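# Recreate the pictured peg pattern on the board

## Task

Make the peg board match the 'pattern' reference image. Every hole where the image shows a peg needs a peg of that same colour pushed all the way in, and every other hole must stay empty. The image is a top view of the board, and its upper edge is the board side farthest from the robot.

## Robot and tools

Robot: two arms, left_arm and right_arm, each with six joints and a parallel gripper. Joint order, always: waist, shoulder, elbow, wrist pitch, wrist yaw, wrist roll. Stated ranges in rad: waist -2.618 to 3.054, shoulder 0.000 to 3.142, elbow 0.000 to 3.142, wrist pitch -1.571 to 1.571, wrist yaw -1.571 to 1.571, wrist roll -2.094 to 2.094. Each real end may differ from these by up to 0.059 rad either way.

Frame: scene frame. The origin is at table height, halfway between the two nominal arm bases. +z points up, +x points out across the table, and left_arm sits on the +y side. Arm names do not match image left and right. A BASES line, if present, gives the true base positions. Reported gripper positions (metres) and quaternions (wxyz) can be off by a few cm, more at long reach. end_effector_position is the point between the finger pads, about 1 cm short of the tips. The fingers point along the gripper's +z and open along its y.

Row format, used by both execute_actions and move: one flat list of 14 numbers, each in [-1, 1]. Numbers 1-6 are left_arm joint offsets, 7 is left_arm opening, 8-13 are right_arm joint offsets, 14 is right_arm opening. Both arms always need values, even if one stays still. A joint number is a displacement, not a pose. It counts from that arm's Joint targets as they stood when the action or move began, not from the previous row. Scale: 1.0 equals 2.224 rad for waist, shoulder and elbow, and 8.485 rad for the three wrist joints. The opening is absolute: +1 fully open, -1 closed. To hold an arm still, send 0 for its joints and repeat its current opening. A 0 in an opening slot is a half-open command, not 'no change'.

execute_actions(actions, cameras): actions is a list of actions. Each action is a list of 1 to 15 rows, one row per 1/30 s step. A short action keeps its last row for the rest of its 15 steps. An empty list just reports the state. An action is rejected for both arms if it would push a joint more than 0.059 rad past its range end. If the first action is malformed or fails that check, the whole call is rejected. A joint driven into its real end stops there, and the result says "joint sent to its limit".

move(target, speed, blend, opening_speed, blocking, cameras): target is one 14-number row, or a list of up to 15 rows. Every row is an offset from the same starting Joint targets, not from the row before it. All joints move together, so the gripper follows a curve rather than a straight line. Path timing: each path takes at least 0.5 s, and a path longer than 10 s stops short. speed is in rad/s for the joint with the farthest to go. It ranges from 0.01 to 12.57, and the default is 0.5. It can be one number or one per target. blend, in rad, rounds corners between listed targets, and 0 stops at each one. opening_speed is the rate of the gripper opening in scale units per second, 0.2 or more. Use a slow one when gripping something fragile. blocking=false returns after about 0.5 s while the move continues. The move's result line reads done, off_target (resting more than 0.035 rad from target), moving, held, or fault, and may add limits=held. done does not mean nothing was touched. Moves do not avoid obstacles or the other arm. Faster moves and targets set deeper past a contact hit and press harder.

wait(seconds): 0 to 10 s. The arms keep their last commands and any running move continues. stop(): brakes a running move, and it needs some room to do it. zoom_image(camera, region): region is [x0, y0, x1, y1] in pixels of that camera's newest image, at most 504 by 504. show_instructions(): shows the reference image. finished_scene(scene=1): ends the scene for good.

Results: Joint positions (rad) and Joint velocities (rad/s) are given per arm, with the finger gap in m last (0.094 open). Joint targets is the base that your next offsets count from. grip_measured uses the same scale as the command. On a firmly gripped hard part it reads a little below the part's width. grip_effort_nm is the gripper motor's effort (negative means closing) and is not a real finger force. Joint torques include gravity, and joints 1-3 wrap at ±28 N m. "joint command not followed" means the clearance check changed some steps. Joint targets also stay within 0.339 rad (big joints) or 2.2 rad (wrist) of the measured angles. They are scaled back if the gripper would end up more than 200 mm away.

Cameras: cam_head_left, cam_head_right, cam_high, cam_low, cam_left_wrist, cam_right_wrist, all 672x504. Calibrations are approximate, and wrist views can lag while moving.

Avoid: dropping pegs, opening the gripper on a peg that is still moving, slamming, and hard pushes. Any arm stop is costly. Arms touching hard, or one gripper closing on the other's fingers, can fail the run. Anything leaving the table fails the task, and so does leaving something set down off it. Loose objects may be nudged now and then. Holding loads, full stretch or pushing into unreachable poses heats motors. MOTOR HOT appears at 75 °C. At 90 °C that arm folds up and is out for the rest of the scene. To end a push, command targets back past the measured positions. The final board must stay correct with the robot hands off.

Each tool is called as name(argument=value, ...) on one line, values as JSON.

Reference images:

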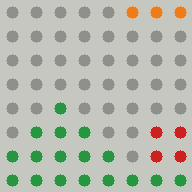

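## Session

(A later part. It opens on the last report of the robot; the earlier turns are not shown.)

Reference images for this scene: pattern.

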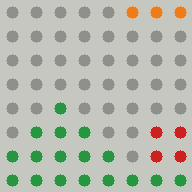

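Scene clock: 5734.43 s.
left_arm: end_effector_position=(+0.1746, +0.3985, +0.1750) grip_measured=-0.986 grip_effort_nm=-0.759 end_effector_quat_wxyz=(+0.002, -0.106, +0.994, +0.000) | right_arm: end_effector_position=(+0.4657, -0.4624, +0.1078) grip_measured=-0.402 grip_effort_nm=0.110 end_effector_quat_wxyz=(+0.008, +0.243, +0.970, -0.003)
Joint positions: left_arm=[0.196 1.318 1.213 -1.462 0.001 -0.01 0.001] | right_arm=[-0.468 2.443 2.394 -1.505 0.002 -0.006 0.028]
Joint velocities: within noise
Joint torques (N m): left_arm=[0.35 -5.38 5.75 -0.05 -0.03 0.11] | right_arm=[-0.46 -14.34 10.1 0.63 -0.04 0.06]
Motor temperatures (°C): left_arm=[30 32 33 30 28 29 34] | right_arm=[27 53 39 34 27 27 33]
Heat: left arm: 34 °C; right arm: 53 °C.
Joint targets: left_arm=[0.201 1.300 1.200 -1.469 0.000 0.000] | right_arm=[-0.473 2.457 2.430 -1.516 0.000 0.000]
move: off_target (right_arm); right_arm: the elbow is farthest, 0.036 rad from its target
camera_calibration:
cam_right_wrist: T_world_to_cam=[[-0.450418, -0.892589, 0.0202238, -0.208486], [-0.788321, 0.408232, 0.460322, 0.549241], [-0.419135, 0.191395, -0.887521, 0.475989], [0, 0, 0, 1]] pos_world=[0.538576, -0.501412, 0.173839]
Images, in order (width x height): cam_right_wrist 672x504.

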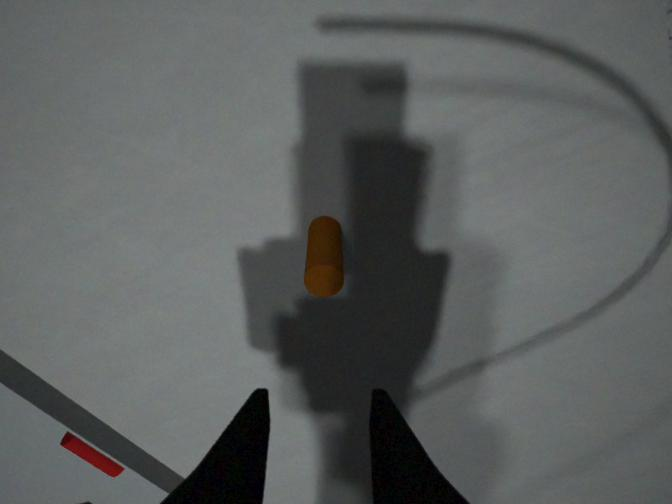

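move(target=[[0,0,0,0,0,0,-1,-0.0027,0.0135,-0.1129,0.0266,0,0,-0.4],[0,0,0,0,0,0,-1,-0.0027,0.0135,-0.1129,0.0266,0,0,-1]], speed=0.25, opening_speed=1.5, cameras=["cam_right_wrist"])

Scene clock: 5751.33 s.
left_arm: end_effector_position=(+0.1746, +0.3985, +0.1750) grip_measured=-0.986 grip_effort_nm=-0.774 end_effector_quat_wxyz=(+0.002, -0.106, +0.994, +0.000) | right_arm: end_effector_position=(+0.4677, -0.4657, +0.0440) grip_measured=-0.710 grip_effort_nm=-1.043 end_effector_quat_wxyz=(-0.003, +0.245, +0.969, +0.000)
Joint positions: left_arm=[0.196 1.318 1.213 -1.462 0.001 -0.01 0.001] | right_arm=[-0.472 2.471 2.191 -1.297 0.002 -0.006 0.014]
Joint velocities: within noise
Joint torques (N m): left_arm=[0.39 -5.53 6.01 -0.07 -0.01 0.13] | right_arm=[-0.65 -14.46 5.53 0.79 -0.04 0.06]
Motor temperatures (°C): left_arm=[30 32 33 30 28 29 34] | right_arm=[27 53 41 32 27 27 32]
Heat: left arm: 34 °C; right arm: 53 °C.
Joint targets: left_arm=[0.201 1.300 1.200 -1.469 0.000 0.000] | right_arm=[-0.479 2.487 2.179 -1.290 0.000 0.000]
move: done
camera_calibration:
cam_right_wrist: T_world_to_cam=[[-0.453804, -0.890888, 0.0195333, -0.206858], [-0.777118, 0.406388, 0.480558, 0.574521], [-0.436061, 0.202899, -0.876745, 0.433736], [0, 0, 0, 1]] pos_world=[0.541734, -0.505771, 0.108226]
Images, in order (width x height): cam_right_wrist 672x504.

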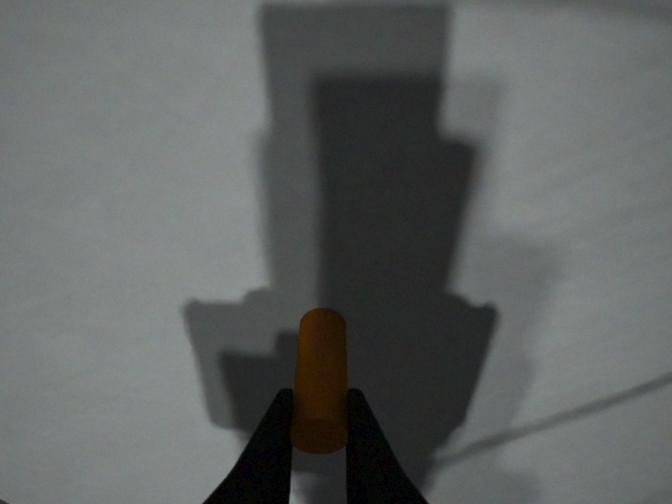

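move(target=[[0,0,0,0,0,0,-1,0,-0.0872,0,0,0,0,-1],[0,0,0,0,0,0,-1,0.3053,-0.2639,-0.1929,-0.0035,0,-0.0177,-1],[0,0,0,0,0,0,-1,0.5758,-0.1542,-0.1308,-0.0084,0,-0.0218,-1],[0,0,0,0,0,0,-1,0.5758,-0.1947,-0.196,0.0128,0,-0.0218,-1],[0,0,0,0,0,0,-1,0.5758,-0.1542,-0.2208,0.0152,0,-0.0218,-1]], speed=[0.5,0.9,0.9,0.4,0.3], blend=[0.05,0.05,0,0,0], cameras=["cam_right_wrist"])

zoom_image(camera="cam_right_wrist", region=[240, 240, 420, 400])

Scene clock: 5774.67 s.
left_arm: end_effector_position=(+0.1746, +0.3985, +0.1750) grip_measured=-0.986 grip_effort_nm=-0.764 end_effector_quat_wxyz=(+0.002, -0.106, +0.994, +0.000) | right_arm: end_effector_position=(+0.3337, +0.0450, +0.0662) grip_measured=-0.710 grip_effort_nm=-1.043 end_effector_quat_wxyz=(-0.014, -0.460, +0.888, -0.003)
Joint positions: left_arm=[0.196 1.318 1.213 -1.462 0.001 -0.01 0.001] | right_arm=[0.807 2.131 1.7 -1.168 -0.002 -0.18 0.014]
Joint velocities: within noise
Joint torques (N m): left_arm=[0.51 -5.33 5.93 -0.08 0 0.12] | right_arm=[-0.42 -11.64 5.38 0.75 0 -0.05]
Motor temperatures (°C): left_arm=[30 32 33 30 28 29 34] | right_arm=[27 54 39 31 27 27 33]
Heat: left arm: 34 °C; right arm: 54 °C.
Joint targets: left_arm=[0.201 1.300 1.200 -1.469 0.000 0.000] | right_arm=[0.802 2.144 1.688 -1.161 0.000 -0.186]
move: done
camera_calibration:
cam_right_wrist: T_world_to_cam=[[0.831417, -0.555555, 0.0102695, -0.256454], [-0.485916, -0.717986, 0.498378, 0.204424], [-0.269503, -0.41935, -0.866899, 0.262844], [0, 0, 0, 1]] pos_world=[0.38339, 0.114523, 0.128612]
Images, in order (width x height): cam_right_wrist 672x504.

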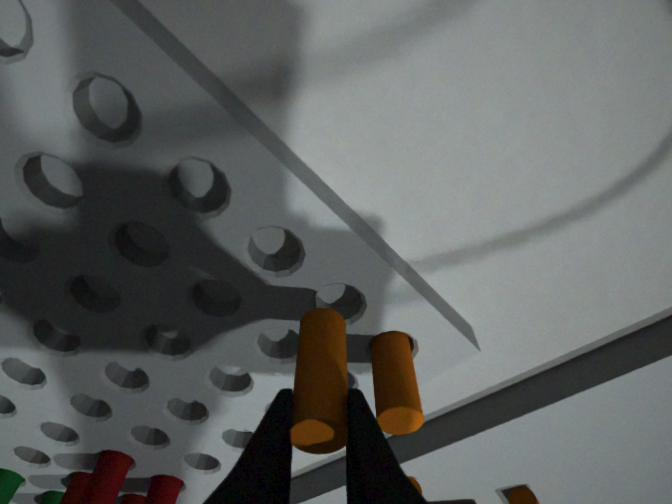

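Scaled by 2.800 from the camera's 672x504 image, which has a finer 960x720 frame.

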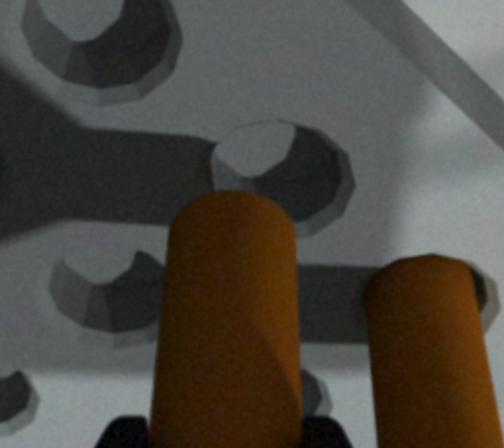

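move(target=[[0,0,0,0,0,0,-1,-0.0067,0,0,0,0,-0.0016,-1],[0,0,0,0,0,0,-1,-0.0067,0.0015,-0.0108,0.003,0,-0.0016,-1]], speed=0.15, cameras=["cam_right_wrist"])

zoom_image(camera="cam_right_wrist", region=[240, 240, 420, 400])

Scene clock: 5785.40 s.
left_arm: end_effector_position=(+0.1746, +0.3985, +0.1750) grip_measured=-0.986 grip_effort_nm=-0.764 end_effector_quat_wxyz=(+0.002, -0.106, +0.994, +0.000) | right_arm: end_effector_position=(+0.3369, +0.0411, +0.0605) grip_measured=-0.710 grip_effort_nm=-1.048 end_effector_quat_wxyz=(-0.012, -0.461, +0.888, -0.003)
Joint positions: left_arm=[0.196 1.318 1.213 -1.462 0.001 -0.01 0.001] | right_arm=[0.794 2.131 1.677 -1.142 -0.002 -0.193 0.014]
Joint velocities: within noise
Joint torques (N m): left_arm=[0.29 -5.44 5.94 -0.07 -0.02 0.08] | right_arm=[-0.65 -11.32 5.24 0.75 0 -0.04]
Motor temperatures (°C): left_arm=[30 32 33 30 28 29 34] | right_arm=[27 54 39 30 27 27 33]
Heat: left arm: 34 °C; right arm: 54 °C.
Joint targets: left_arm=[0.201 1.300 1.200 -1.469 0.000 0.000] | right_arm=[0.787 2.148 1.664 -1.135 0.000 -0.199]
move: done
camera_calibration:
cam_right_wrist: T_world_to_cam=[[0.831627, -0.555236, 0.0104793, -0.261315], [-0.486438, -0.71922, 0.496085, 0.20626], [-0.267907, -0.417655, -0.868211, 0.256604], [0, 0, 0, 1]] pos_world=[0.386395, 0.110427, 0.123202]
Images, in order (width x height): cam_right_wrist 672x504.

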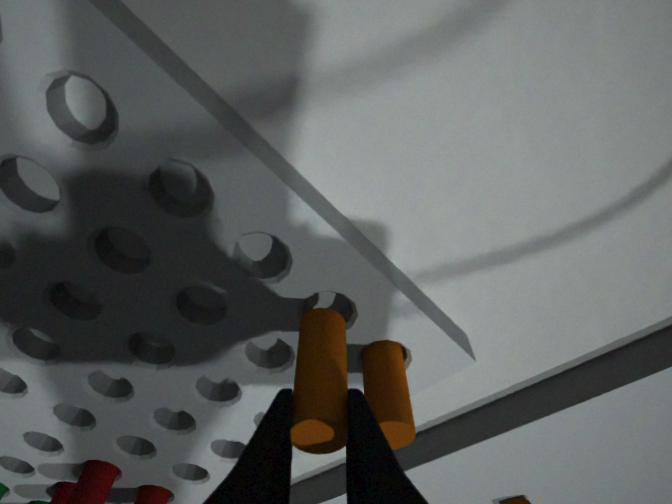

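Scaled by 2.800 from the camera's 672x504 image, which has a finer 960x720 frame.

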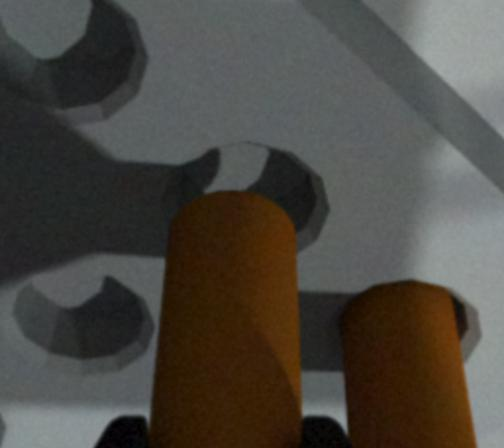

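move(target=[0,0,0,0,0,0,-1,-0.0018,0.0056,0,0.0008,0,0,-1], speed=0.15, cameras=["cam_right_wrist"])

zoom_image(camera="cam_right_wrist", region=[240, 240, 420, 400])

Scene clock: 5803.83 s.
left_arm: end_effector_position=(+0.1746, +0.3985, +0.1750) grip_measured=-0.986 grip_effort_nm=-0.764 end_effector_quat_wxyz=(+0.002, -0.106, +0.994, +0.000) | right_arm: end_effector_position=(+0.3382, +0.0408, +0.0557) grip_measured=-0.710 grip_effort_nm=-1.043 end_effector_quat_wxyz=(-0.015, -0.460, +0.888, -0.004)
Joint positions: left_arm=[0.196 1.318 1.213 -1.462 0.001 -0.01 0.001] | right_arm=[0.791 2.143 1.677 -1.135 -0.002 -0.193 0.014]
Joint velocities: within noise
Joint torques (N m): left_arm=[0.4 -5.55 5.96 -0.09 -0.02 0.1] | right_arm=[-0.77 -11.4 5.24 0.74 0 -0.04]
Motor temperatures (°C): left_arm=[30 32 33 30 28 29 34] | right_arm=[27 55 39 30 27 27 33]
Heat: left arm: 34 °C; right arm: 55 °C.
Joint targets: left_arm=[0.201 1.300 1.200 -1.469 0.000 0.000] | right_arm=[0.783 2.160 1.664 -1.129 0.000 -0.199]
move: done
camera_calibration:
cam_right_wrist: T_world_to_cam=[[0.830401, -0.557089, 0.00927183, -0.261978], [-0.486139, -0.716311, 0.500567, 0.208707], [-0.272219, -0.420179, -0.865648, 0.254106], [0, 0, 0, 1]] pos_world=[0.38818, 0.110325, 0.117923]
Images, in order (width x height): cam_right_wrist 672x504.

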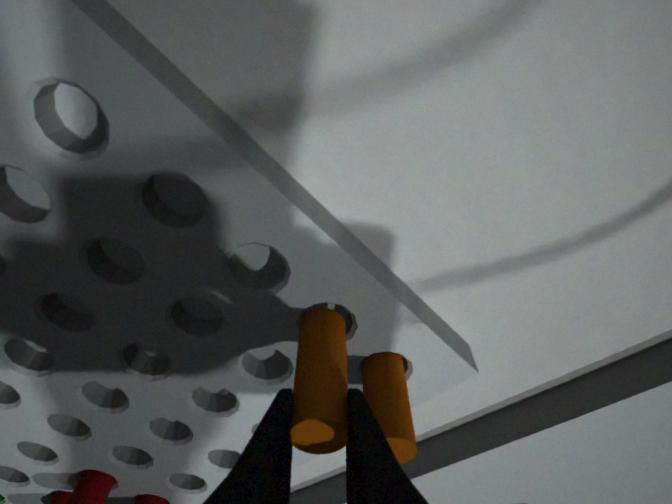

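Scaled by 2.800 from the camera's 672x504 image, which has a finer 960x720 frame.

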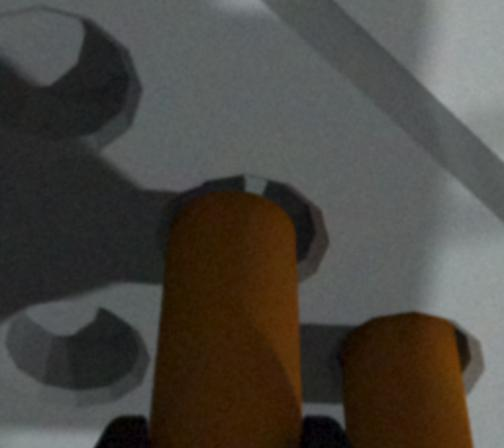

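move(target=[0,0,0,0,0,0,-1,0,0.0030,-0.0092,0.0031,0,0,-1], speed=0.1, cameras=["cam_right_wrist"])

zoom_image(camera="cam_right_wrist", region=[240, 240, 420, 400])

Scene clock: 5813.83 s.
left_arm: end_effector_position=(+0.1746, +0.3985, +0.1750) grip_measured=-0.986 grip_effort_nm=-0.779 end_effector_quat_wxyz=(+0.002, -0.106, +0.994, +0.000) | right_arm: end_effector_position=(+0.3385, +0.0411, +0.0484) grip_measured=-0.710 grip_effort_nm=-1.043 end_effector_quat_wxyz=(-0.014, -0.460, +0.888, -0.003)
Joint positions: left_arm=[0.196 1.318 1.213 -1.462 0.001 -0.01 0.001] | right_arm=[0.791 2.15 1.658 -1.107 -0.002 -0.193 0.014]
Joint velocities: within noise
Joint torques (N m): left_arm=[0.43 -5.23 5.97 -0.08 0.02 0.13] | right_arm=[-0.76 -11.43 5.14 0.74 0 -0.05]
Motor temperatures (°C): left_arm=[30 32 33 30 28 29 34] | right_arm=[27 56 39 30 27 27 33]
Heat: left arm: 34 °C; right arm: 56 °C.
Joint targets: left_arm=[0.201 1.300 1.200 -1.469 0.000 0.000] | right_arm=[0.783 2.167 1.644 -1.102 0.000 -0.199]
move: done
camera_calibration:
cam_right_wrist: T_world_to_cam=[[0.830376, -0.557119, 0.00972725, -0.261921], [-0.486864, -0.716951, 0.498944, 0.213043], [-0.270997, -0.419047, -0.866579, 0.247484], [0, 0, 0, 1]] pos_world=[0.388283, 0.110528, 0.110715]
Images, in order (width x height): cam_right_wrist 672x504.

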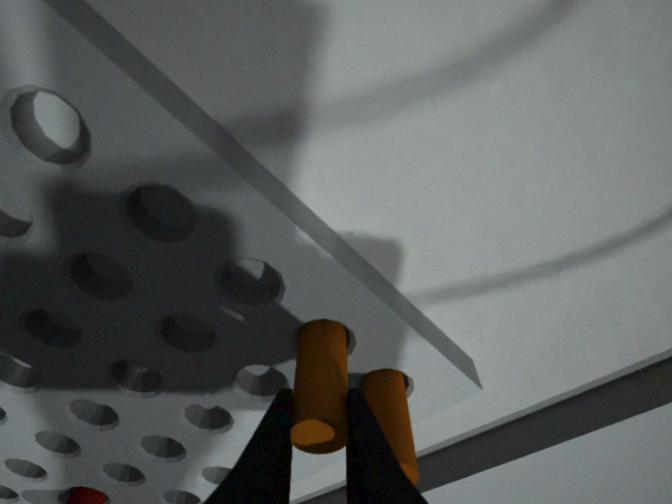

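Scaled by 2.800 from the camera's 672x504 image, which has a finer 960x720 frame.

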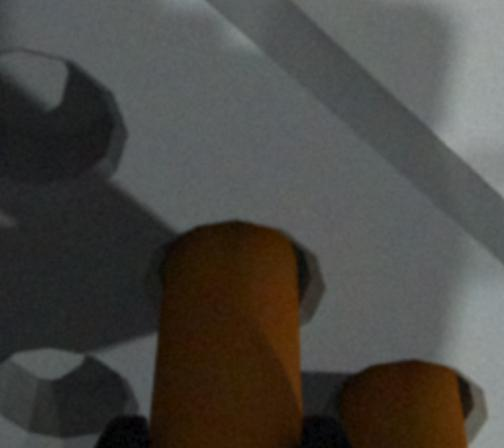

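move(target=[[0,0,0,0,0,0,-1,0,0.0009,-0.0045,0.0014,0,0,-1],[0,0,0,0,0,0,-1,0,0.0009,-0.0045,0.0014,0,0,-0.4],[0,0,0,0,0,0,-1,0,0,0.1574,-0.04125,0,0,-0.4],[0,0,0,0,0,0,-1,-0.3521,-0.2325,0.0247,-0.0520,0,0.0235,-0.4]], speed=[0.1,0.2,0.4,0.9], opening_speed=1.5, cameras=["cam_right_wrist"])

Scene clock: 5824.63 s.
left_arm: end_effector_position=(+0.1746, +0.3985, +0.1750) grip_measured=-0.986 grip_effort_nm=-0.755 end_effector_quat_wxyz=(+0.002, -0.106, +0.994, +0.000) | right_arm: end_effector_position=(+0.3560, -0.2462, +0.2230) grip_measured=-0.402 grip_effort_nm=0.115 end_effector_quat_wxyz=(+0.036, +0.013, +0.999, -0.002)
Joint positions: left_arm=[0.196 1.318 1.213 -1.462 0.001 -0.01 0.001] | right_arm=[-0.003 1.673 1.712 -1.538 0.002 -0.007 0.028]
Joint velocities: within noise
Joint torques (N m): left_arm=[0.28 -5.49 5.91 -0.1 0 0.14] | right_arm=[0.25 -10.24 5.23 0.8 -0.03 0.08]
Motor temperatures (°C): left_arm=[30 32 33 30 28 29 34] | right_arm=[27 56 39 30 27 27 33]
Heat: left arm: 34 °C; right arm: 56 °C.
Joint targets: left_arm=[0.201 1.300 1.200 -1.469 0.000 0.000] | right_arm=[0.000 1.650 1.698 -1.544 0.001 0.000]
move: done
camera_calibration:
cam_right_wrist: T_world_to_cam=[[-0.00235679, -0.999757, 0.0218961, -0.253541], [-0.912057, 0.0111277, 0.409912, 0.278983], [-0.410056, -0.0190044, -0.911862, 0.441338], [0, 0, 0, 1]] pos_world=[0.434824, -0.248197, 0.293633]
Images, in order (width x height): cam_right_wrist 672x504.

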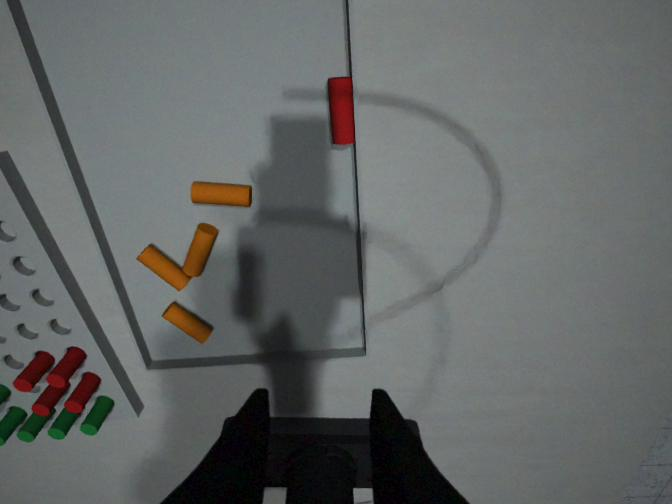

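move(target=[0,0,0,0,0,0,-1,0.0976,0.1394,-0.1376,0.0456,0,0.2119,-0.4], speed=0.9, cameras=["cam_right_wrist"])

Scene clock: 5854.37 s.
left_arm: end_effector_position=(+0.1746, +0.3985, +0.1750) grip_measured=-0.986 grip_effort_nm=-0.769 end_effector_quat_wxyz=(+0.002, -0.106, +0.994, +0.000) | right_arm: end_effector_position=(+0.3713, -0.1765, +0.0626) grip_measured=-0.402 grip_effort_nm=0.105 end_effector_quat_wxyz=(-0.033, +0.718, +0.693, -0.050)
Joint positions: left_arm=[0.196 1.318 1.213 -1.462 0.001 -0.01 0.001] | right_arm=[0.211 1.947 1.405 -1.149 -0.001 1.788 0.028]
Joint velocities: within noise
Joint torques (N m): left_arm=[0.49 -5.53 6 -0.09 -0.02 0.09] | right_arm=[0.58 -9.5 4.97 0.4 -0.01 0.11]
Motor temperatures (°C): left_arm=[30 32 33 30 28 29 34] | right_arm=[27 55 39 30 27 27 32]
Heat: left arm: 34 °C; right arm: 55 °C.
Joint targets: left_arm=[0.201 1.300 1.200 -1.469 0.000 0.000] | right_arm=[0.217 1.960 1.392 -1.157 0.000 1.798]
move: done
camera_calibration:
cam_right_wrist: T_world_to_cam=[[-0.990795, 0.0129624, 0.134747, 0.358459], [0.0729559, 0.889606, 0.450865, 0.144666], [-0.114028, 0.456545, -0.882363, 0.274781], [0, 0, 0, 1]] pos_world=[0.375938, -0.258793, 0.128931]
Images, in order (width x height): cam_right_wrist 672x504.

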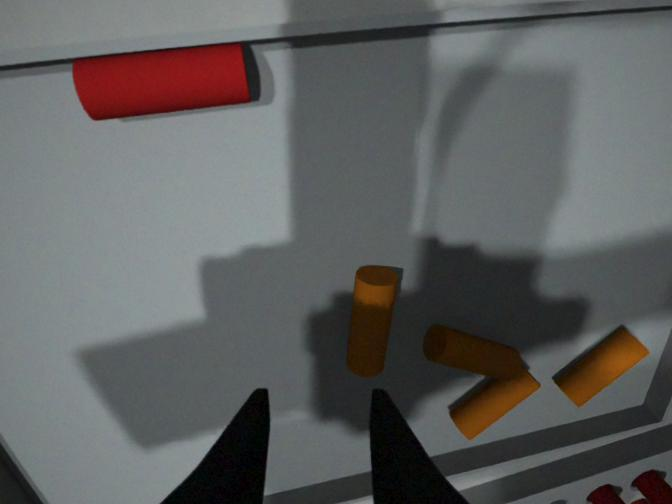

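move(target=[0,0,0,0,0,0,-1,0,0,-0.0495,0.013,0,0.0047,-0.4], speed=0.4, cameras=["cam_right_wrist"])

Scene clock: 5875.53 s.
left_arm: end_effector_position=(+0.1746, +0.3985, +0.1750) grip_measured=-0.986 grip_effort_nm=-0.764 end_effector_quat_wxyz=(+0.002, -0.106, +0.994, +0.000) | right_arm: end_effector_position=(+0.3620, -0.1782, +0.0366) grip_measured=-0.402 grip_effort_nm=0.110 end_effector_quat_wxyz=(-0.032, +0.732, +0.679, -0.050)
Joint positions: left_arm=[0.196 1.318 1.213 -1.462 0.001 -0.01 0.001] | right_arm=[0.211 1.947 1.296 -1.038 -0.001 1.828 0.028]
Joint velocities: within noise
Joint torques (N m): left_arm=[0.42 -5.53 5.97 -0.07 -0.04 0.11] | right_arm=[0.58 -9.22 4.71 0.41 -0.02 0.1]
Motor temperatures (°C): left_arm=[30 32 33 30 28 29 34] | right_arm=[27 55 38 30 27 27 32]
Heat: left arm: 34 °C; right arm: 55 °C.
Joint targets: left_arm=[0.201 1.300 1.200 -1.469 0.000 0.000] | right_arm=[0.217 1.960 1.282 -1.046 0.000 1.838]
move: done
camera_calibration:
cam_right_wrist: T_world_to_cam=[[-0.989692, 0.0529449, 0.133063, 0.359567], [0.1076, 0.888064, 0.446951, 0.145882], [-0.0945043, 0.456661, -0.884607, 0.244698], [0, 0, 0, 1]] pos_world=[0.363289, -0.260334, 0.103415]
Images, in order (width x height): cam_right_wrist 672x504.

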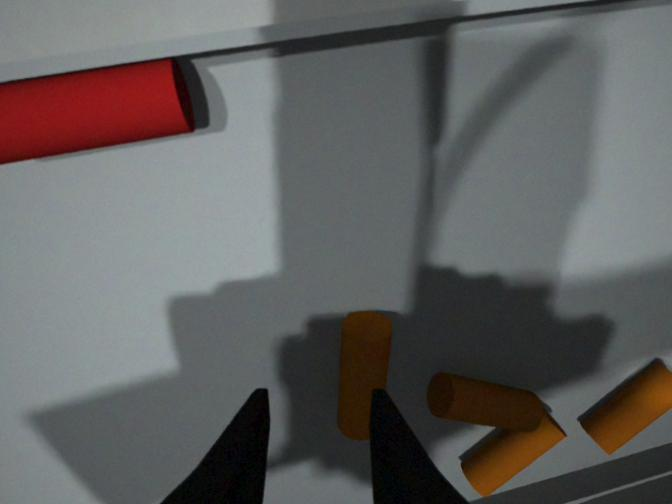

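move(target=[[0,0,0,0,0,0,-1,0,-0.036,0,0,0,0,-0.4],[0,0,0,0,0,0,-1,0,-0.0054,-0.034,0.008,0,0.001,-0.4]], speed=0.25, cameras=["cam_right_wrist"])

Scene clock: 5888.37 s.
left_arm: end_effector_position=(+0.1746, +0.3985, +0.1750) grip_measured=-0.986 grip_effort_nm=-0.764 end_effector_quat_wxyz=(+0.002, -0.106, +0.994, +0.000) | right_arm: end_effector_position=(+0.3532, -0.1799, +0.0232) grip_measured=-0.402 grip_effort_nm=0.110 end_effector_quat_wxyz=(-0.031, +0.735, +0.676, -0.048)
Joint positions: left_arm=[0.196 1.318 1.213 -1.462 0.001 -0.01 0.001] | right_arm=[0.211 1.935 1.219 -0.97 -0.001 1.837 0.028]
Joint velocities: within noise
Joint torques (N m): left_arm=[0.39 -5.42 5.94 -0.08 0 0.13] | right_arm=[0.57 -8.9 4.63 0.41 -0.02 0.1]
Motor temperatures (°C): left_arm=[30 32 33 30 28 29 34] | right_arm=[27 55 38 30 27 27 32]
Heat: left arm: 34 °C; right arm: 55 °C.
Joint targets: left_arm=[0.201 1.300 1.200 -1.469 0.000 0.000] | right_arm=[0.217 1.948 1.207 -0.978 0.000 1.846]
move: done
camera_calibration:
cam_right_wrist: T_world_to_cam=[[-0.989754, 0.0616071, 0.128807, 0.354367], [0.113424, 0.887209, 0.447209, 0.152097], [-0.0867272, 0.457237, -0.885106, 0.230008], [0, 0, 0, 1]] pos_world=[0.353433, -0.261941, 0.0899174]
Images, in order (width x height): cam_right_wrist 672x504.

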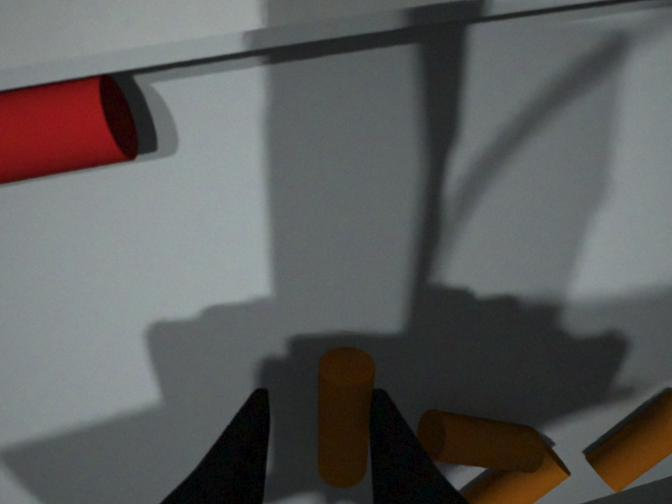

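move(target=[[0,0,0,0,0,0,-1,0,-0.034,0.002,0,0,0,-0.4],[0,0,0,0,0,0,-1,0,-0.0029,-0.010,0.002,0,0,-0.4]], speed=0.2, cameras=["cam_right_wrist"])

Scene clock: 5897.33 s.
left_arm: end_effector_position=(+0.1746, +0.3985, +0.1750) grip_measured=-0.986 grip_effort_nm=-0.784 end_effector_quat_wxyz=(+0.002, -0.106, +0.994, +0.000) | right_arm: end_effector_position=(+0.3507, -0.1803, +0.0209) grip_measured=-0.402 grip_effort_nm=0.110 end_effector_quat_wxyz=(-0.030, +0.735, +0.675, -0.047)
Joint positions: left_arm=[0.196 1.318 1.213 -1.462 0.001 -0.01 0.001] | right_arm=[0.211 1.927 1.198 -0.954 -0.001 1.838 0.028]
Joint velocities: within noise
Joint torques (N m): left_arm=[0.38 -5.37 5.94 -0.04 -0.01 0.1] | right_arm=[0.59 -8.64 4.48 0.42 -0.01 0.1]
Motor temperatures (°C): left_arm=[30 32 33 30 28 29 34] | right_arm=[27 54 38 29 27 27 32]
Heat: left arm: 34 °C; right arm: 54 °C.
Joint targets: left_arm=[0.201 1.300 1.200 -1.469 0.000 0.000] | right_arm=[0.217 1.941 1.184 -0.962 0.000 1.846]
move: done
camera_calibration:
cam_right_wrist: T_world_to_cam=[[-0.990213, 0.0618592, 0.125104, 0.352485], [0.112031, 0.886879, 0.448214, 0.154195], [-0.0832258, 0.457843, -0.885129, 0.226897], [0, 0, 0, 1]] pos_world=[0.350645, -0.26244, 0.087623]
Images, in order (width x height): cam_right_wrist 672x504.

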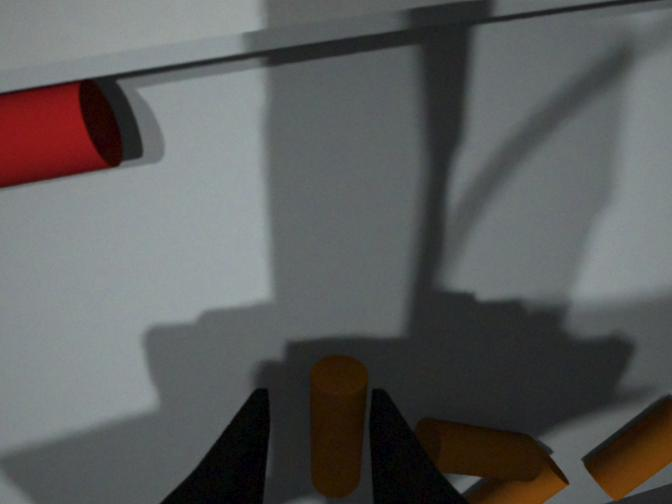

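move(target=[[0,0,0,0,0,0,-1,0,0,-0.0095,0.0025,0,0,-0.4],[0,0,0,0,0,0,-1,0,0,-0.0095,0.0025,0,0,-1]], speed=0.15, opening_speed=1.5, cameras=["cam_right_wrist"])

Scene clock: 5911.43 s.
left_arm: end_effector_position=(+0.1746, +0.3985, +0.1750) grip_measured=-0.986 grip_effort_nm=-0.769 end_effector_quat_wxyz=(+0.002, -0.106, +0.994, +0.000) | right_arm: end_effector_position=(+0.3487, -0.1807, +0.0164) grip_measured=-0.707 grip_effort_nm=-1.043 end_effector_quat_wxyz=(-0.029, +0.735, +0.675, -0.046)
Joint positions: left_arm=[0.196 1.318 1.213 -1.462 0.001 -0.01 0.001] | right_arm=[0.211 1.927 1.178 -0.932 -0.001 1.838 0.014]
Joint velocities: within noise
Joint torques (N m): left_arm=[0.38 -5.45 5.96 -0.09 -0.02 0.13] | right_arm=[0.59 -8.55 4.34 0.43 -0.01 0.1]
Motor temperatures (°C): left_arm=[30 32 33 30 28 29 34] | right_arm=[27 52 37 29 27 27 32]
Heat: left arm: 34 °C; right arm: 52 °C.
Joint targets: left_arm=[0.201 1.300 1.200 -1.469 0.000 0.000] | right_arm=[0.217 1.941 1.163 -0.940 0.000 1.846]
move: done
camera_calibration:
cam_right_wrist: T_world_to_cam=[[-0.990389, 0.0618781, 0.123695, 0.351181], [0.111437, 0.88673, 0.448655, 0.156932], [-0.0819221, 0.458127, -0.885104, 0.222542], [0, 0, 0, 1]] pos_world=[0.348549, -0.262839, 0.0831254]
Images, in order (width x height): cam_right_wrist 672x504.

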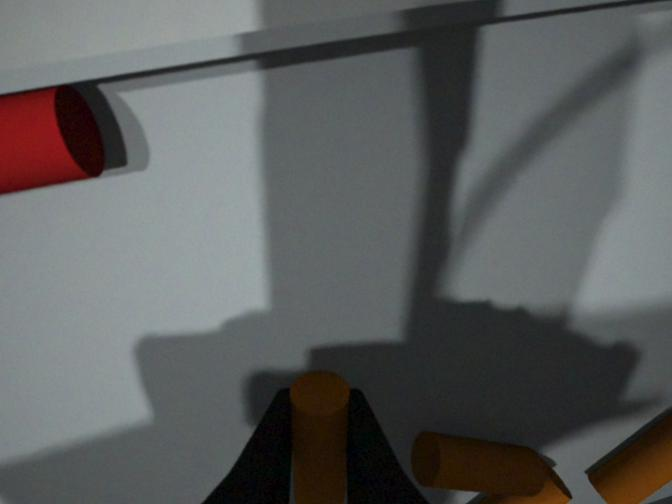

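move(target=[[0,0,0,0,0,0,-1,0,0,0.0899,-0.0177,0,0,-1],[0,0,0,0,0,0,-1,-0.2325,-0.1084,-0.0958,0.1108,0,-0.2176,-1],[0,0,0,0,0,0,-1,-0.3103,-0.0031,-0.2626,0.2418,0,-0.2176,-1],[0,0,0,0,0,0,-1,-0.3103,0.1322,-0.2626,0.2874,0,-0.2176,-1],[0,0,0,0,0,0,-1,-0.3103,0.1695,-0.2626,0.2959,0,-0.2176,-1]], speed=[0.4,0.9,0.9,0.5,0.07], blend=[0.05,0.1,0.05,0,0], cameras=["cam_low"])

zoom_image(camera="cam_low", region=[190, 235, 250, 295])

Scene clock: 5928.03 s.
left_arm: end_effector_position=(+0.1746, +0.3985, +0.1750) grip_measured=-0.986 grip_effort_nm=-0.769 end_effector_quat_wxyz=(+0.002, -0.106, +0.994, +0.000) | right_arm: end_effector_position=(+0.4610, -0.4590, +0.0498) grip_measured=-0.708 grip_effort_nm=-1.043 end_effector_quat_wxyz=(+0.634, +0.188, +0.733, -0.158)
Joint positions: left_arm=[0.196 1.318 1.213 -1.462 0.001 -0.01 0.001] | right_arm=[-0.468 2.293 0.591 1.555 -0.003 0.007 0.014]
Joint velocities: within noise
Joint torques (N m): left_arm=[0.25 -5.46 5.93 -0.08 -0.01 0.09] | right_arm=[-0.46 -8.03 1.65 2.6 0.01 -0.05]
Motor temperatures (°C): left_arm=[30 32 33 29 28 29 34] | right_arm=[27 52 38 31 27 27 33]
Heat: left arm: 34 °C; right arm: 52 °C.
Joint targets: left_arm=[0.201 1.300 1.200 -1.469 0.000 0.000] | right_arm=[-0.473 2.318 0.579 1.570 0.000 0.000]
move: done
Images, in order (width x height): cam_low 672x504.

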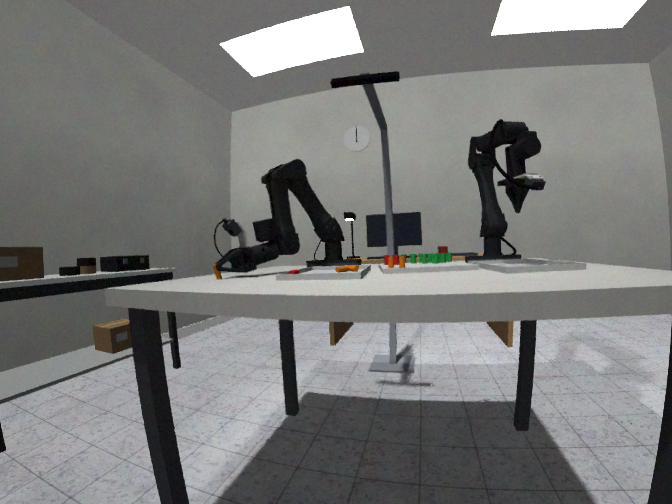

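Scaled by 8.400 from the camera's 672x504 image, which has a finer 960x720 frame.

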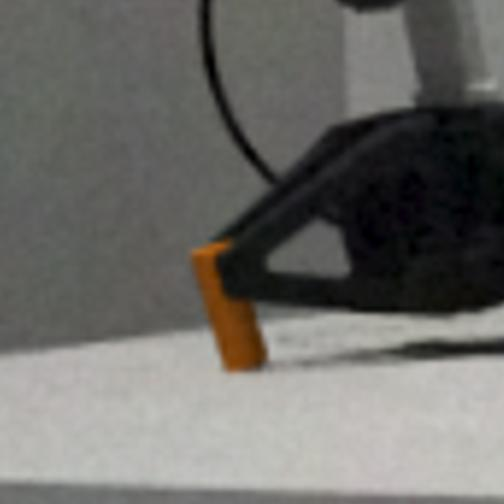

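move(target=[[0,0,0,0,0,0,-1,0,0,0,0,0,0,-0.4],[0,0,0,0,0,0,-1,0,-0.1502,0,-0.0074,0,0,-0.4],[0,0,0,0,0,0,-1,0,-0.21,0.4595,-0.2912,0,0,-0.4],[0,0,0,0,0,0,-1,0,0.0625,0.8323,-0.3637,0,0,-0.4]], speed=[0.2,0.3,1.4,0.8], opening_speed=1, cameras=["cam_right_wrist"])

Scene clock: 5939.27 s.
left_arm: end_effector_position=(+0.1746, +0.3985, +0.1750) grip_measured=-0.986 grip_effort_nm=-0.764 end_effector_quat_wxyz=(+0.002, -0.106, +0.994, +0.000) | right_arm: end_effector_position=(+0.4661, -0.4618, +0.1079) grip_measured=-0.402 grip_effort_nm=0.120 end_effector_quat_wxyz=(+0.008, +0.249, +0.968, -0.001)
Joint positions: left_arm=[0.196 1.318 1.213 -1.462 0.001 -0.01 0.001] | right_arm=[-0.468 2.443 2.395 -1.505 -0.003 0.006 0.028]
Joint velocities: within noise
Joint torques (N m): left_arm=[0.25 -5.39 5.82 -0.1 -0.02 0.12] | right_arm=[-0.44 -14.32 10.11 0.64 0.01 -0.04]
Motor temperatures (°C): left_arm=[30 32 33 29 28 29 34] | right_arm=[27 53 38 33 27 27 32]
Heat: left arm: 34 °C; right arm: 53 °C.
Joint targets: left_arm=[0.201 1.300 1.200 -1.469 0.000 0.000] | right_arm=[-0.473 2.457 2.430 -1.516 0.000 0.000]
move: off_target (right_arm); right_arm: the elbow is farthest, 0.036 rad from its target
camera_calibration:
cam_right_wrist: T_world_to_cam=[[-0.461652, -0.886933, 0.0150733, -0.199317], [-0.78443, 0.416115, 0.459911, 0.551101], [-0.414182, 0.200495, -0.887837, 0.478123], [0, 0, 0, 1]] pos_world=[0.538315, -0.501964, 0.174042]
Images, in order (width x height): cam_right_wrist 672x504.

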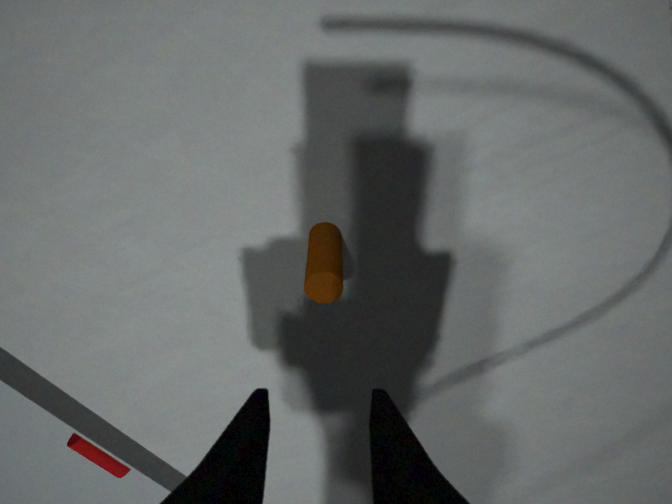

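move(target=[[0,0,0,0,0,0,-1,-0.0027,0.0081,-0.1232,0.0279,0,0,-0.4],[0,0,0,0,0,0,-1,-0.0027,0.0081,-0.1232,0.0279,0,0,-1]], speed=0.25, opening_speed=1.5, cameras=["cam_right_wrist"])

Scene clock: 5947.87 s.
left_arm: end_effector_position=(+0.1746, +0.3985, +0.1750) grip_measured=-0.986 grip_effort_nm=-0.769 end_effector_quat_wxyz=(+0.002, -0.106, +0.994, +0.000) | right_arm: end_effector_position=(+0.4664, -0.4642, +0.0442) grip_measured=-0.711 grip_effort_nm=-1.043 end_effector_quat_wxyz=(-0.002, +0.251, +0.968, +0.002)
Joint positions: left_arm=[0.196 1.318 1.213 -1.462 0.001 -0.01 0.001] | right_arm=[-0.472 2.459 2.169 -1.286 -0.003 0.006 0.014]
Joint velocities: within noise
Joint torques (N m): left_arm=[0.32 -5.44 5.89 -0.09 -0.05 0.11] | right_arm=[-0.66 -14.3 5.52 0.78 0.01 -0.04]
Motor temperatures (°C): left_arm=[30 32 33 29 28 29 34] | right_arm=[27 54 39 31 27 27 32]
Heat: left arm: 34 °C; right arm: 54 °C.
Joint targets: left_arm=[0.201 1.300 1.200 -1.469 0.000 0.000] | right_arm=[-0.479 2.475 2.156 -1.279 0.000 0.000]
move: done
camera_calibration:
cam_right_wrist: T_world_to_cam=[[-0.464668, -0.885363, 0.0146679, -0.198308], [-0.77391, 0.414112, 0.479139, 0.574964], [-0.430286, 0.211289, -0.877617, 0.434248], [0, 0, 0, 1]] pos_world=[0.539674, -0.505426, 0.108524]
Images, in order (width x height): cam_right_wrist 672x504.

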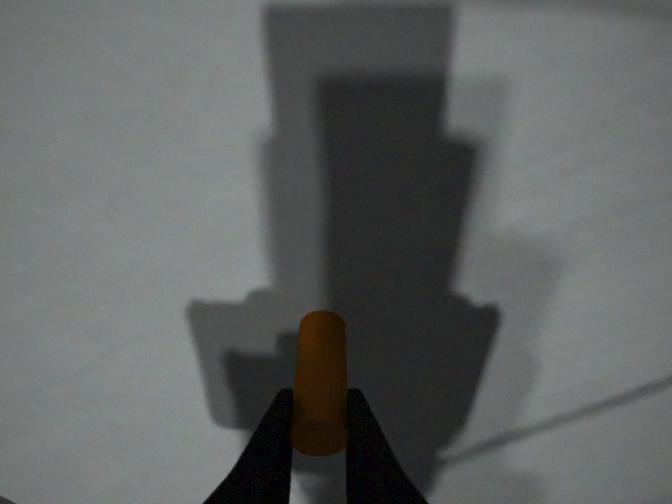

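move(target=[[0,0,0,0,0,0,-1,0,-0.0872,0,0,0,0,-1],[0,0,0,0,0,0,-1,0.3053,-0.2585,-0.1826,-0.0048,0,-0.0141,-1],[0,0,0,0,0,0,-1,0.6012,-0.1151,-0.0746,-0.0137,0,-0.0146,-1],[0,0,0,0,0,0,-1,0.6012,-0.1556,-0.1398,0.0075,0,-0.0146,-1],[0,0,0,0,0,0,-1,0.6012,-0.1151,-0.1646,0.0099,0,-0.0146,-1]], speed=[0.5,0.9,0.9,0.4,0.3], blend=[0.05,0.05,0,0,0], cameras=["cam_right_wrist"])

zoom_image(camera="cam_right_wrist", region=[240, 240, 420, 400])

Scene clock: 5968.53 s.
left_arm: end_effector_position=(+0.1746, +0.3985, +0.1750) grip_measured=-0.986 grip_effort_nm=-0.764 end_effector_quat_wxyz=(+0.002, -0.106, +0.994, +0.000) | right_arm: end_effector_position=(+0.3285, +0.0724, +0.0628) grip_measured=-0.711 grip_effort_nm=-1.048 end_effector_quat_wxyz=(-0.015, -0.458, +0.889, -0.005)
Joint positions: left_arm=[0.196 1.318 1.213 -1.462 0.001 -0.01 0.001] | right_arm=[0.862 2.204 1.803 -1.202 -0.002 -0.119 0.014]
Joint velocities: within noise
Joint torques (N m): left_arm=[0.36 -5.46 6.01 -0.07 0.01 0.14] | right_arm=[-0.36 -12.16 5.37 0.74 0 -0.03]
Motor temperatures (°C): left_arm=[30 32 33 29 28 29 34] | right_arm=[27 58 38 30 27 27 33]
Heat: left arm: 34 °C; right arm: 58 °C.
Joint targets: left_arm=[0.201 1.300 1.200 -1.469 0.000 0.000] | right_arm=[0.858 2.219 1.790 -1.195 0.000 -0.124]
move: done
camera_calibration:
cam_right_wrist: T_world_to_cam=[[0.828706, -0.559585, 0.0105685, -0.235706], [-0.488311, -0.713668, 0.502225, 0.223506], [-0.273495, -0.421358, -0.864672, 0.271303], [0, 0, 0, 1]] pos_world=[0.378672, 0.141928, 0.124829]
Images, in order (width x height): cam_right_wrist 672x504.

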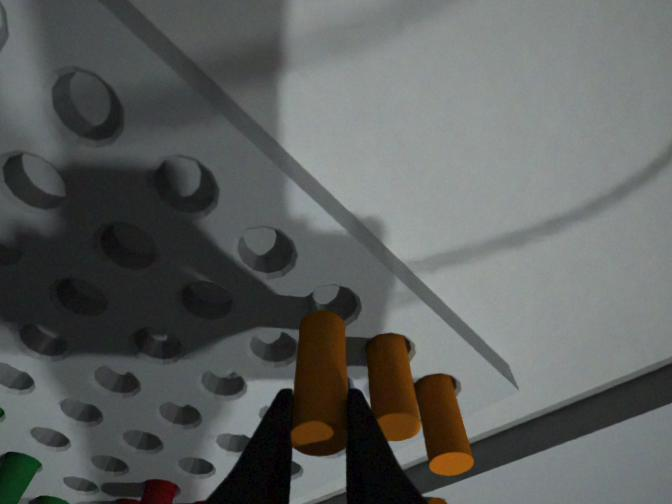

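Scaled by 2.800 from the camera's 672x504 image, which has a finer 960x720 frame.

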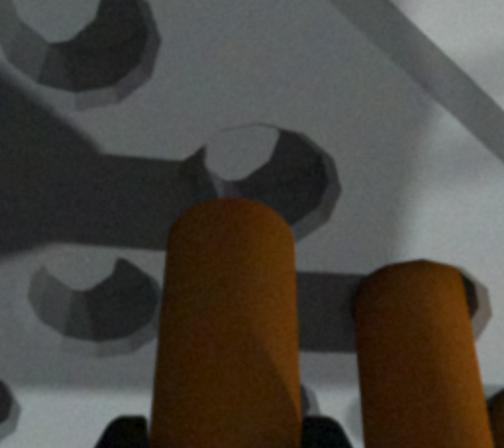

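move(target=[[0,0,0,0,0,0,-1,-0.0045,0,0,0,0,-0.001,-1],[0,0,0,0,0,0,-1,-0.0045,0.0064,0.0005,0.0014,0,-0.001,-1]], speed=0.15, cameras=["cam_right_wrist"])

zoom_image(camera="cam_right_wrist", region=[240, 240, 420, 400])

Scene clock: 5987.87 s.
left_arm: end_effector_position=(+0.1746, +0.3985, +0.1750) grip_measured=-0.986 grip_effort_nm=-0.769 end_effector_quat_wxyz=(+0.002, -0.106, +0.994, +0.000) | right_arm: end_effector_position=(+0.3316, +0.0722, +0.0574) grip_measured=-0.711 grip_effort_nm=-1.048 end_effector_quat_wxyz=(-0.016, -0.458, +0.889, -0.005)
Joint positions: left_arm=[0.196 1.318 1.213 -1.462 0.001 -0.01 0.001] | right_arm=[0.856 2.217 1.803 -1.19 -0.002 -0.126 0.014]
Joint velocities: within noise
Joint torques (N m): left_arm=[0.39 -5.52 5.94 -0.06 -0.02 0.1] | right_arm=[-0.77 -12.22 5.44 0.74 0 -0.05]
Motor temperatures (°C): left_arm=[30 32 33 29 28 29 34] | right_arm=[27 57 38 30 27 27 33]
Heat: left arm: 34 °C; right arm: 57 °C.
Joint targets: left_arm=[0.201 1.300 1.200 -1.469 0.000 0.000] | right_arm=[0.848 2.234 1.791 -1.183 0.000 -0.132]
move: done
camera_calibration:
cam_right_wrist: T_world_to_cam=[[0.828925, -0.559268, 0.0101675, -0.238354], [-0.487475, -0.713363, 0.50347, 0.227194], [-0.274321, -0.422295, -0.863953, 0.267719], [0, 0, 0, 1]] pos_world=[0.38177, 0.141824, 0.119335]
Images, in order (width x height): cam_right_wrist 672x504.

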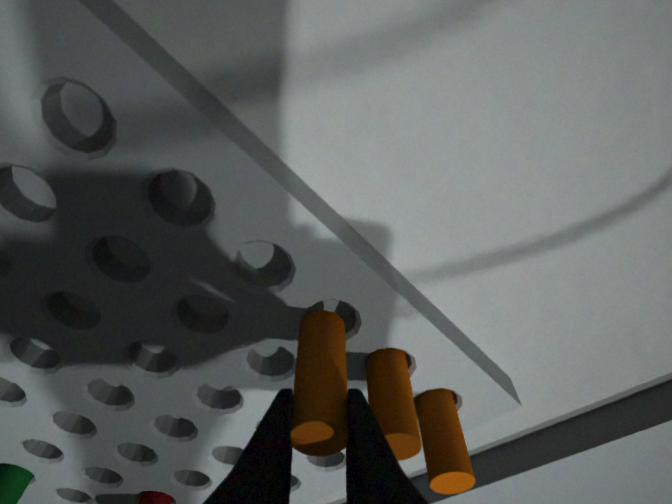

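Scaled by 2.800 from the camera's 672x504 image, which has a finer 960x720 frame.

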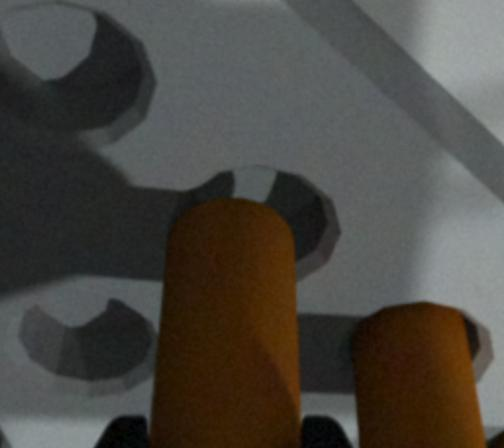

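move(target=[[0,0,0,0,0,0,-1,-0.0022,0,0.0225,-0.003,0,0,-1],[0,0,0,0,0,0,-1,-0.0022,0.0054,0.0039,0.0004,0,-0.0005,-1]], speed=0.15, cameras=["cam_right_wrist"])

zoom_image(camera="cam_right_wrist", region=[240, 240, 420, 400])

Scene clock: 6001.97 s.
left_arm: end_effector_position=(+0.1746, +0.3985, +0.1750) grip_measured=-0.986 grip_effort_nm=-0.769 end_effector_quat_wxyz=(+0.002, -0.106, +0.994, +0.000) | right_arm: end_effector_position=(+0.3343, +0.0714, +0.0535) grip_measured=-0.711 grip_effort_nm=-1.048 end_effector_quat_wxyz=(-0.017, -0.458, +0.889, -0.005)
Joint positions: left_arm=[0.196 1.318 1.213 -1.462 0.001 -0.01 0.001] | right_arm=[0.85 2.227 1.803 -1.182 -0.002 -0.13 0.014]
Joint velocities: within noise
Joint torques (N m): left_arm=[0.21 -5.55 5.89 -0.07 0.02 0.12] | right_arm=[-0.64 -12.03 6.27 0.69 0 -0.05]
Motor temperatures (°C): left_arm=[30 32 33 29 28 29 34] | right_arm=[27 58 38 30 27 27 33]
Heat: left arm: 34 °C; right arm: 58 °C.
Joint targets: left_arm=[0.201 1.300 1.200 -1.469 0.000 0.000] | right_arm=[0.843 2.246 1.800 -1.179 0.000 -0.137]
move: done
camera_calibration:
cam_right_wrist: T_world_to_cam=[[0.828059, -0.560555, 0.00986859, -0.240609], [-0.488163, -0.71224, 0.504392, 0.230047], [-0.27571, -0.422484, -0.863418, 0.265223], [0, 0, 0, 1]] pos_world=[0.384664, 0.141027, 0.115339]
Images, in order (width x height): cam_right_wrist 672x504.

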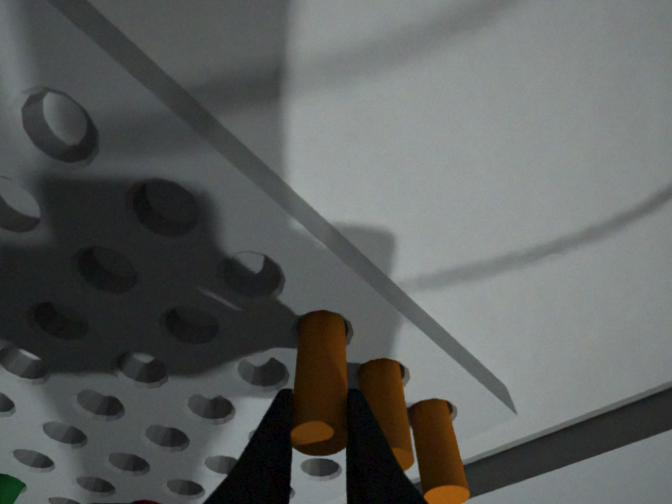

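Scaled by 2.800 from the camera's 672x504 image, which has a finer 960x720 frame.

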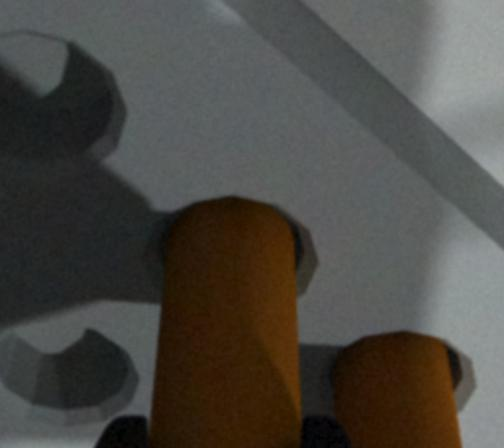

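move(target=[0,0,0,0,0,0,-1,0.001,0.0012,-0.0140,0.0026,0,0,-1], speed=0.1, cameras=["cam_right_wrist"])

zoom_image(camera="cam_right_wrist", region=[240, 240, 420, 400])

Scene clock: 6011.67 s.
left_arm: end_effector_position=(+0.1746, +0.3985, +0.1750) grip_measured=-0.986 grip_effort_nm=-0.774 end_effector_quat_wxyz=(+0.002, -0.106, +0.994, +0.000) | right_arm: end_effector_position=(+0.3342, +0.0713, +0.0487) grip_measured=-0.711 grip_effort_nm=-1.043 end_effector_quat_wxyz=(-0.015, -0.458, +0.889, -0.004)
Joint positions: left_arm=[0.196 1.318 1.213 -1.462 0.001 -0.01 0.001] | right_arm=[0.85 2.227 1.784 -1.16 -0.002 -0.13 0.014]
Joint velocities: within noise
Joint torques (N m): left_arm=[0.28 -5.39 5.91 -0.09 -0.01 0.12] | right_arm=[-0.44 -11.74 5.09 0.69 0 -0.05]
Motor temperatures (°C): left_arm=[30 32 33 29 28 29 34] | right_arm=[27 58 38 30 27 27 33]
Heat: left arm: 34 °C; right arm: 58 °C.
Joint targets: left_arm=[0.201 1.300 1.200 -1.469 0.000 0.000] | right_arm=[0.845 2.248 1.769 -1.158 0.000 -0.136]
move: done
camera_calibration:
cam_right_wrist: T_world_to_cam=[[0.828061, -0.560545, 0.0102429, -0.240612], [-0.48912, -0.713378, 0.50185, 0.232828], [-0.274003, -0.420572, -0.864894, 0.260388], [0, 0, 0, 1]] pos_world=[0.384469, 0.140732, 0.110828]
Images, in order (width x height): cam_right_wrist 672x504.

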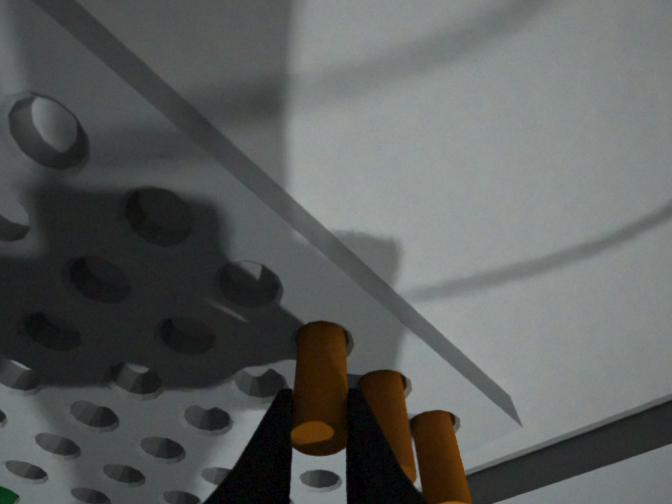

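Scaled by 2.800 from the camera's 672x504 image, which has a finer 960x720 frame.

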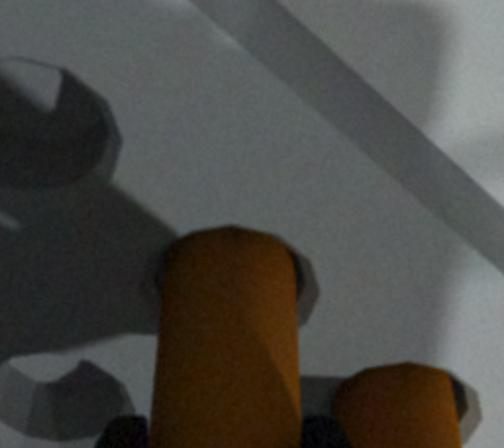

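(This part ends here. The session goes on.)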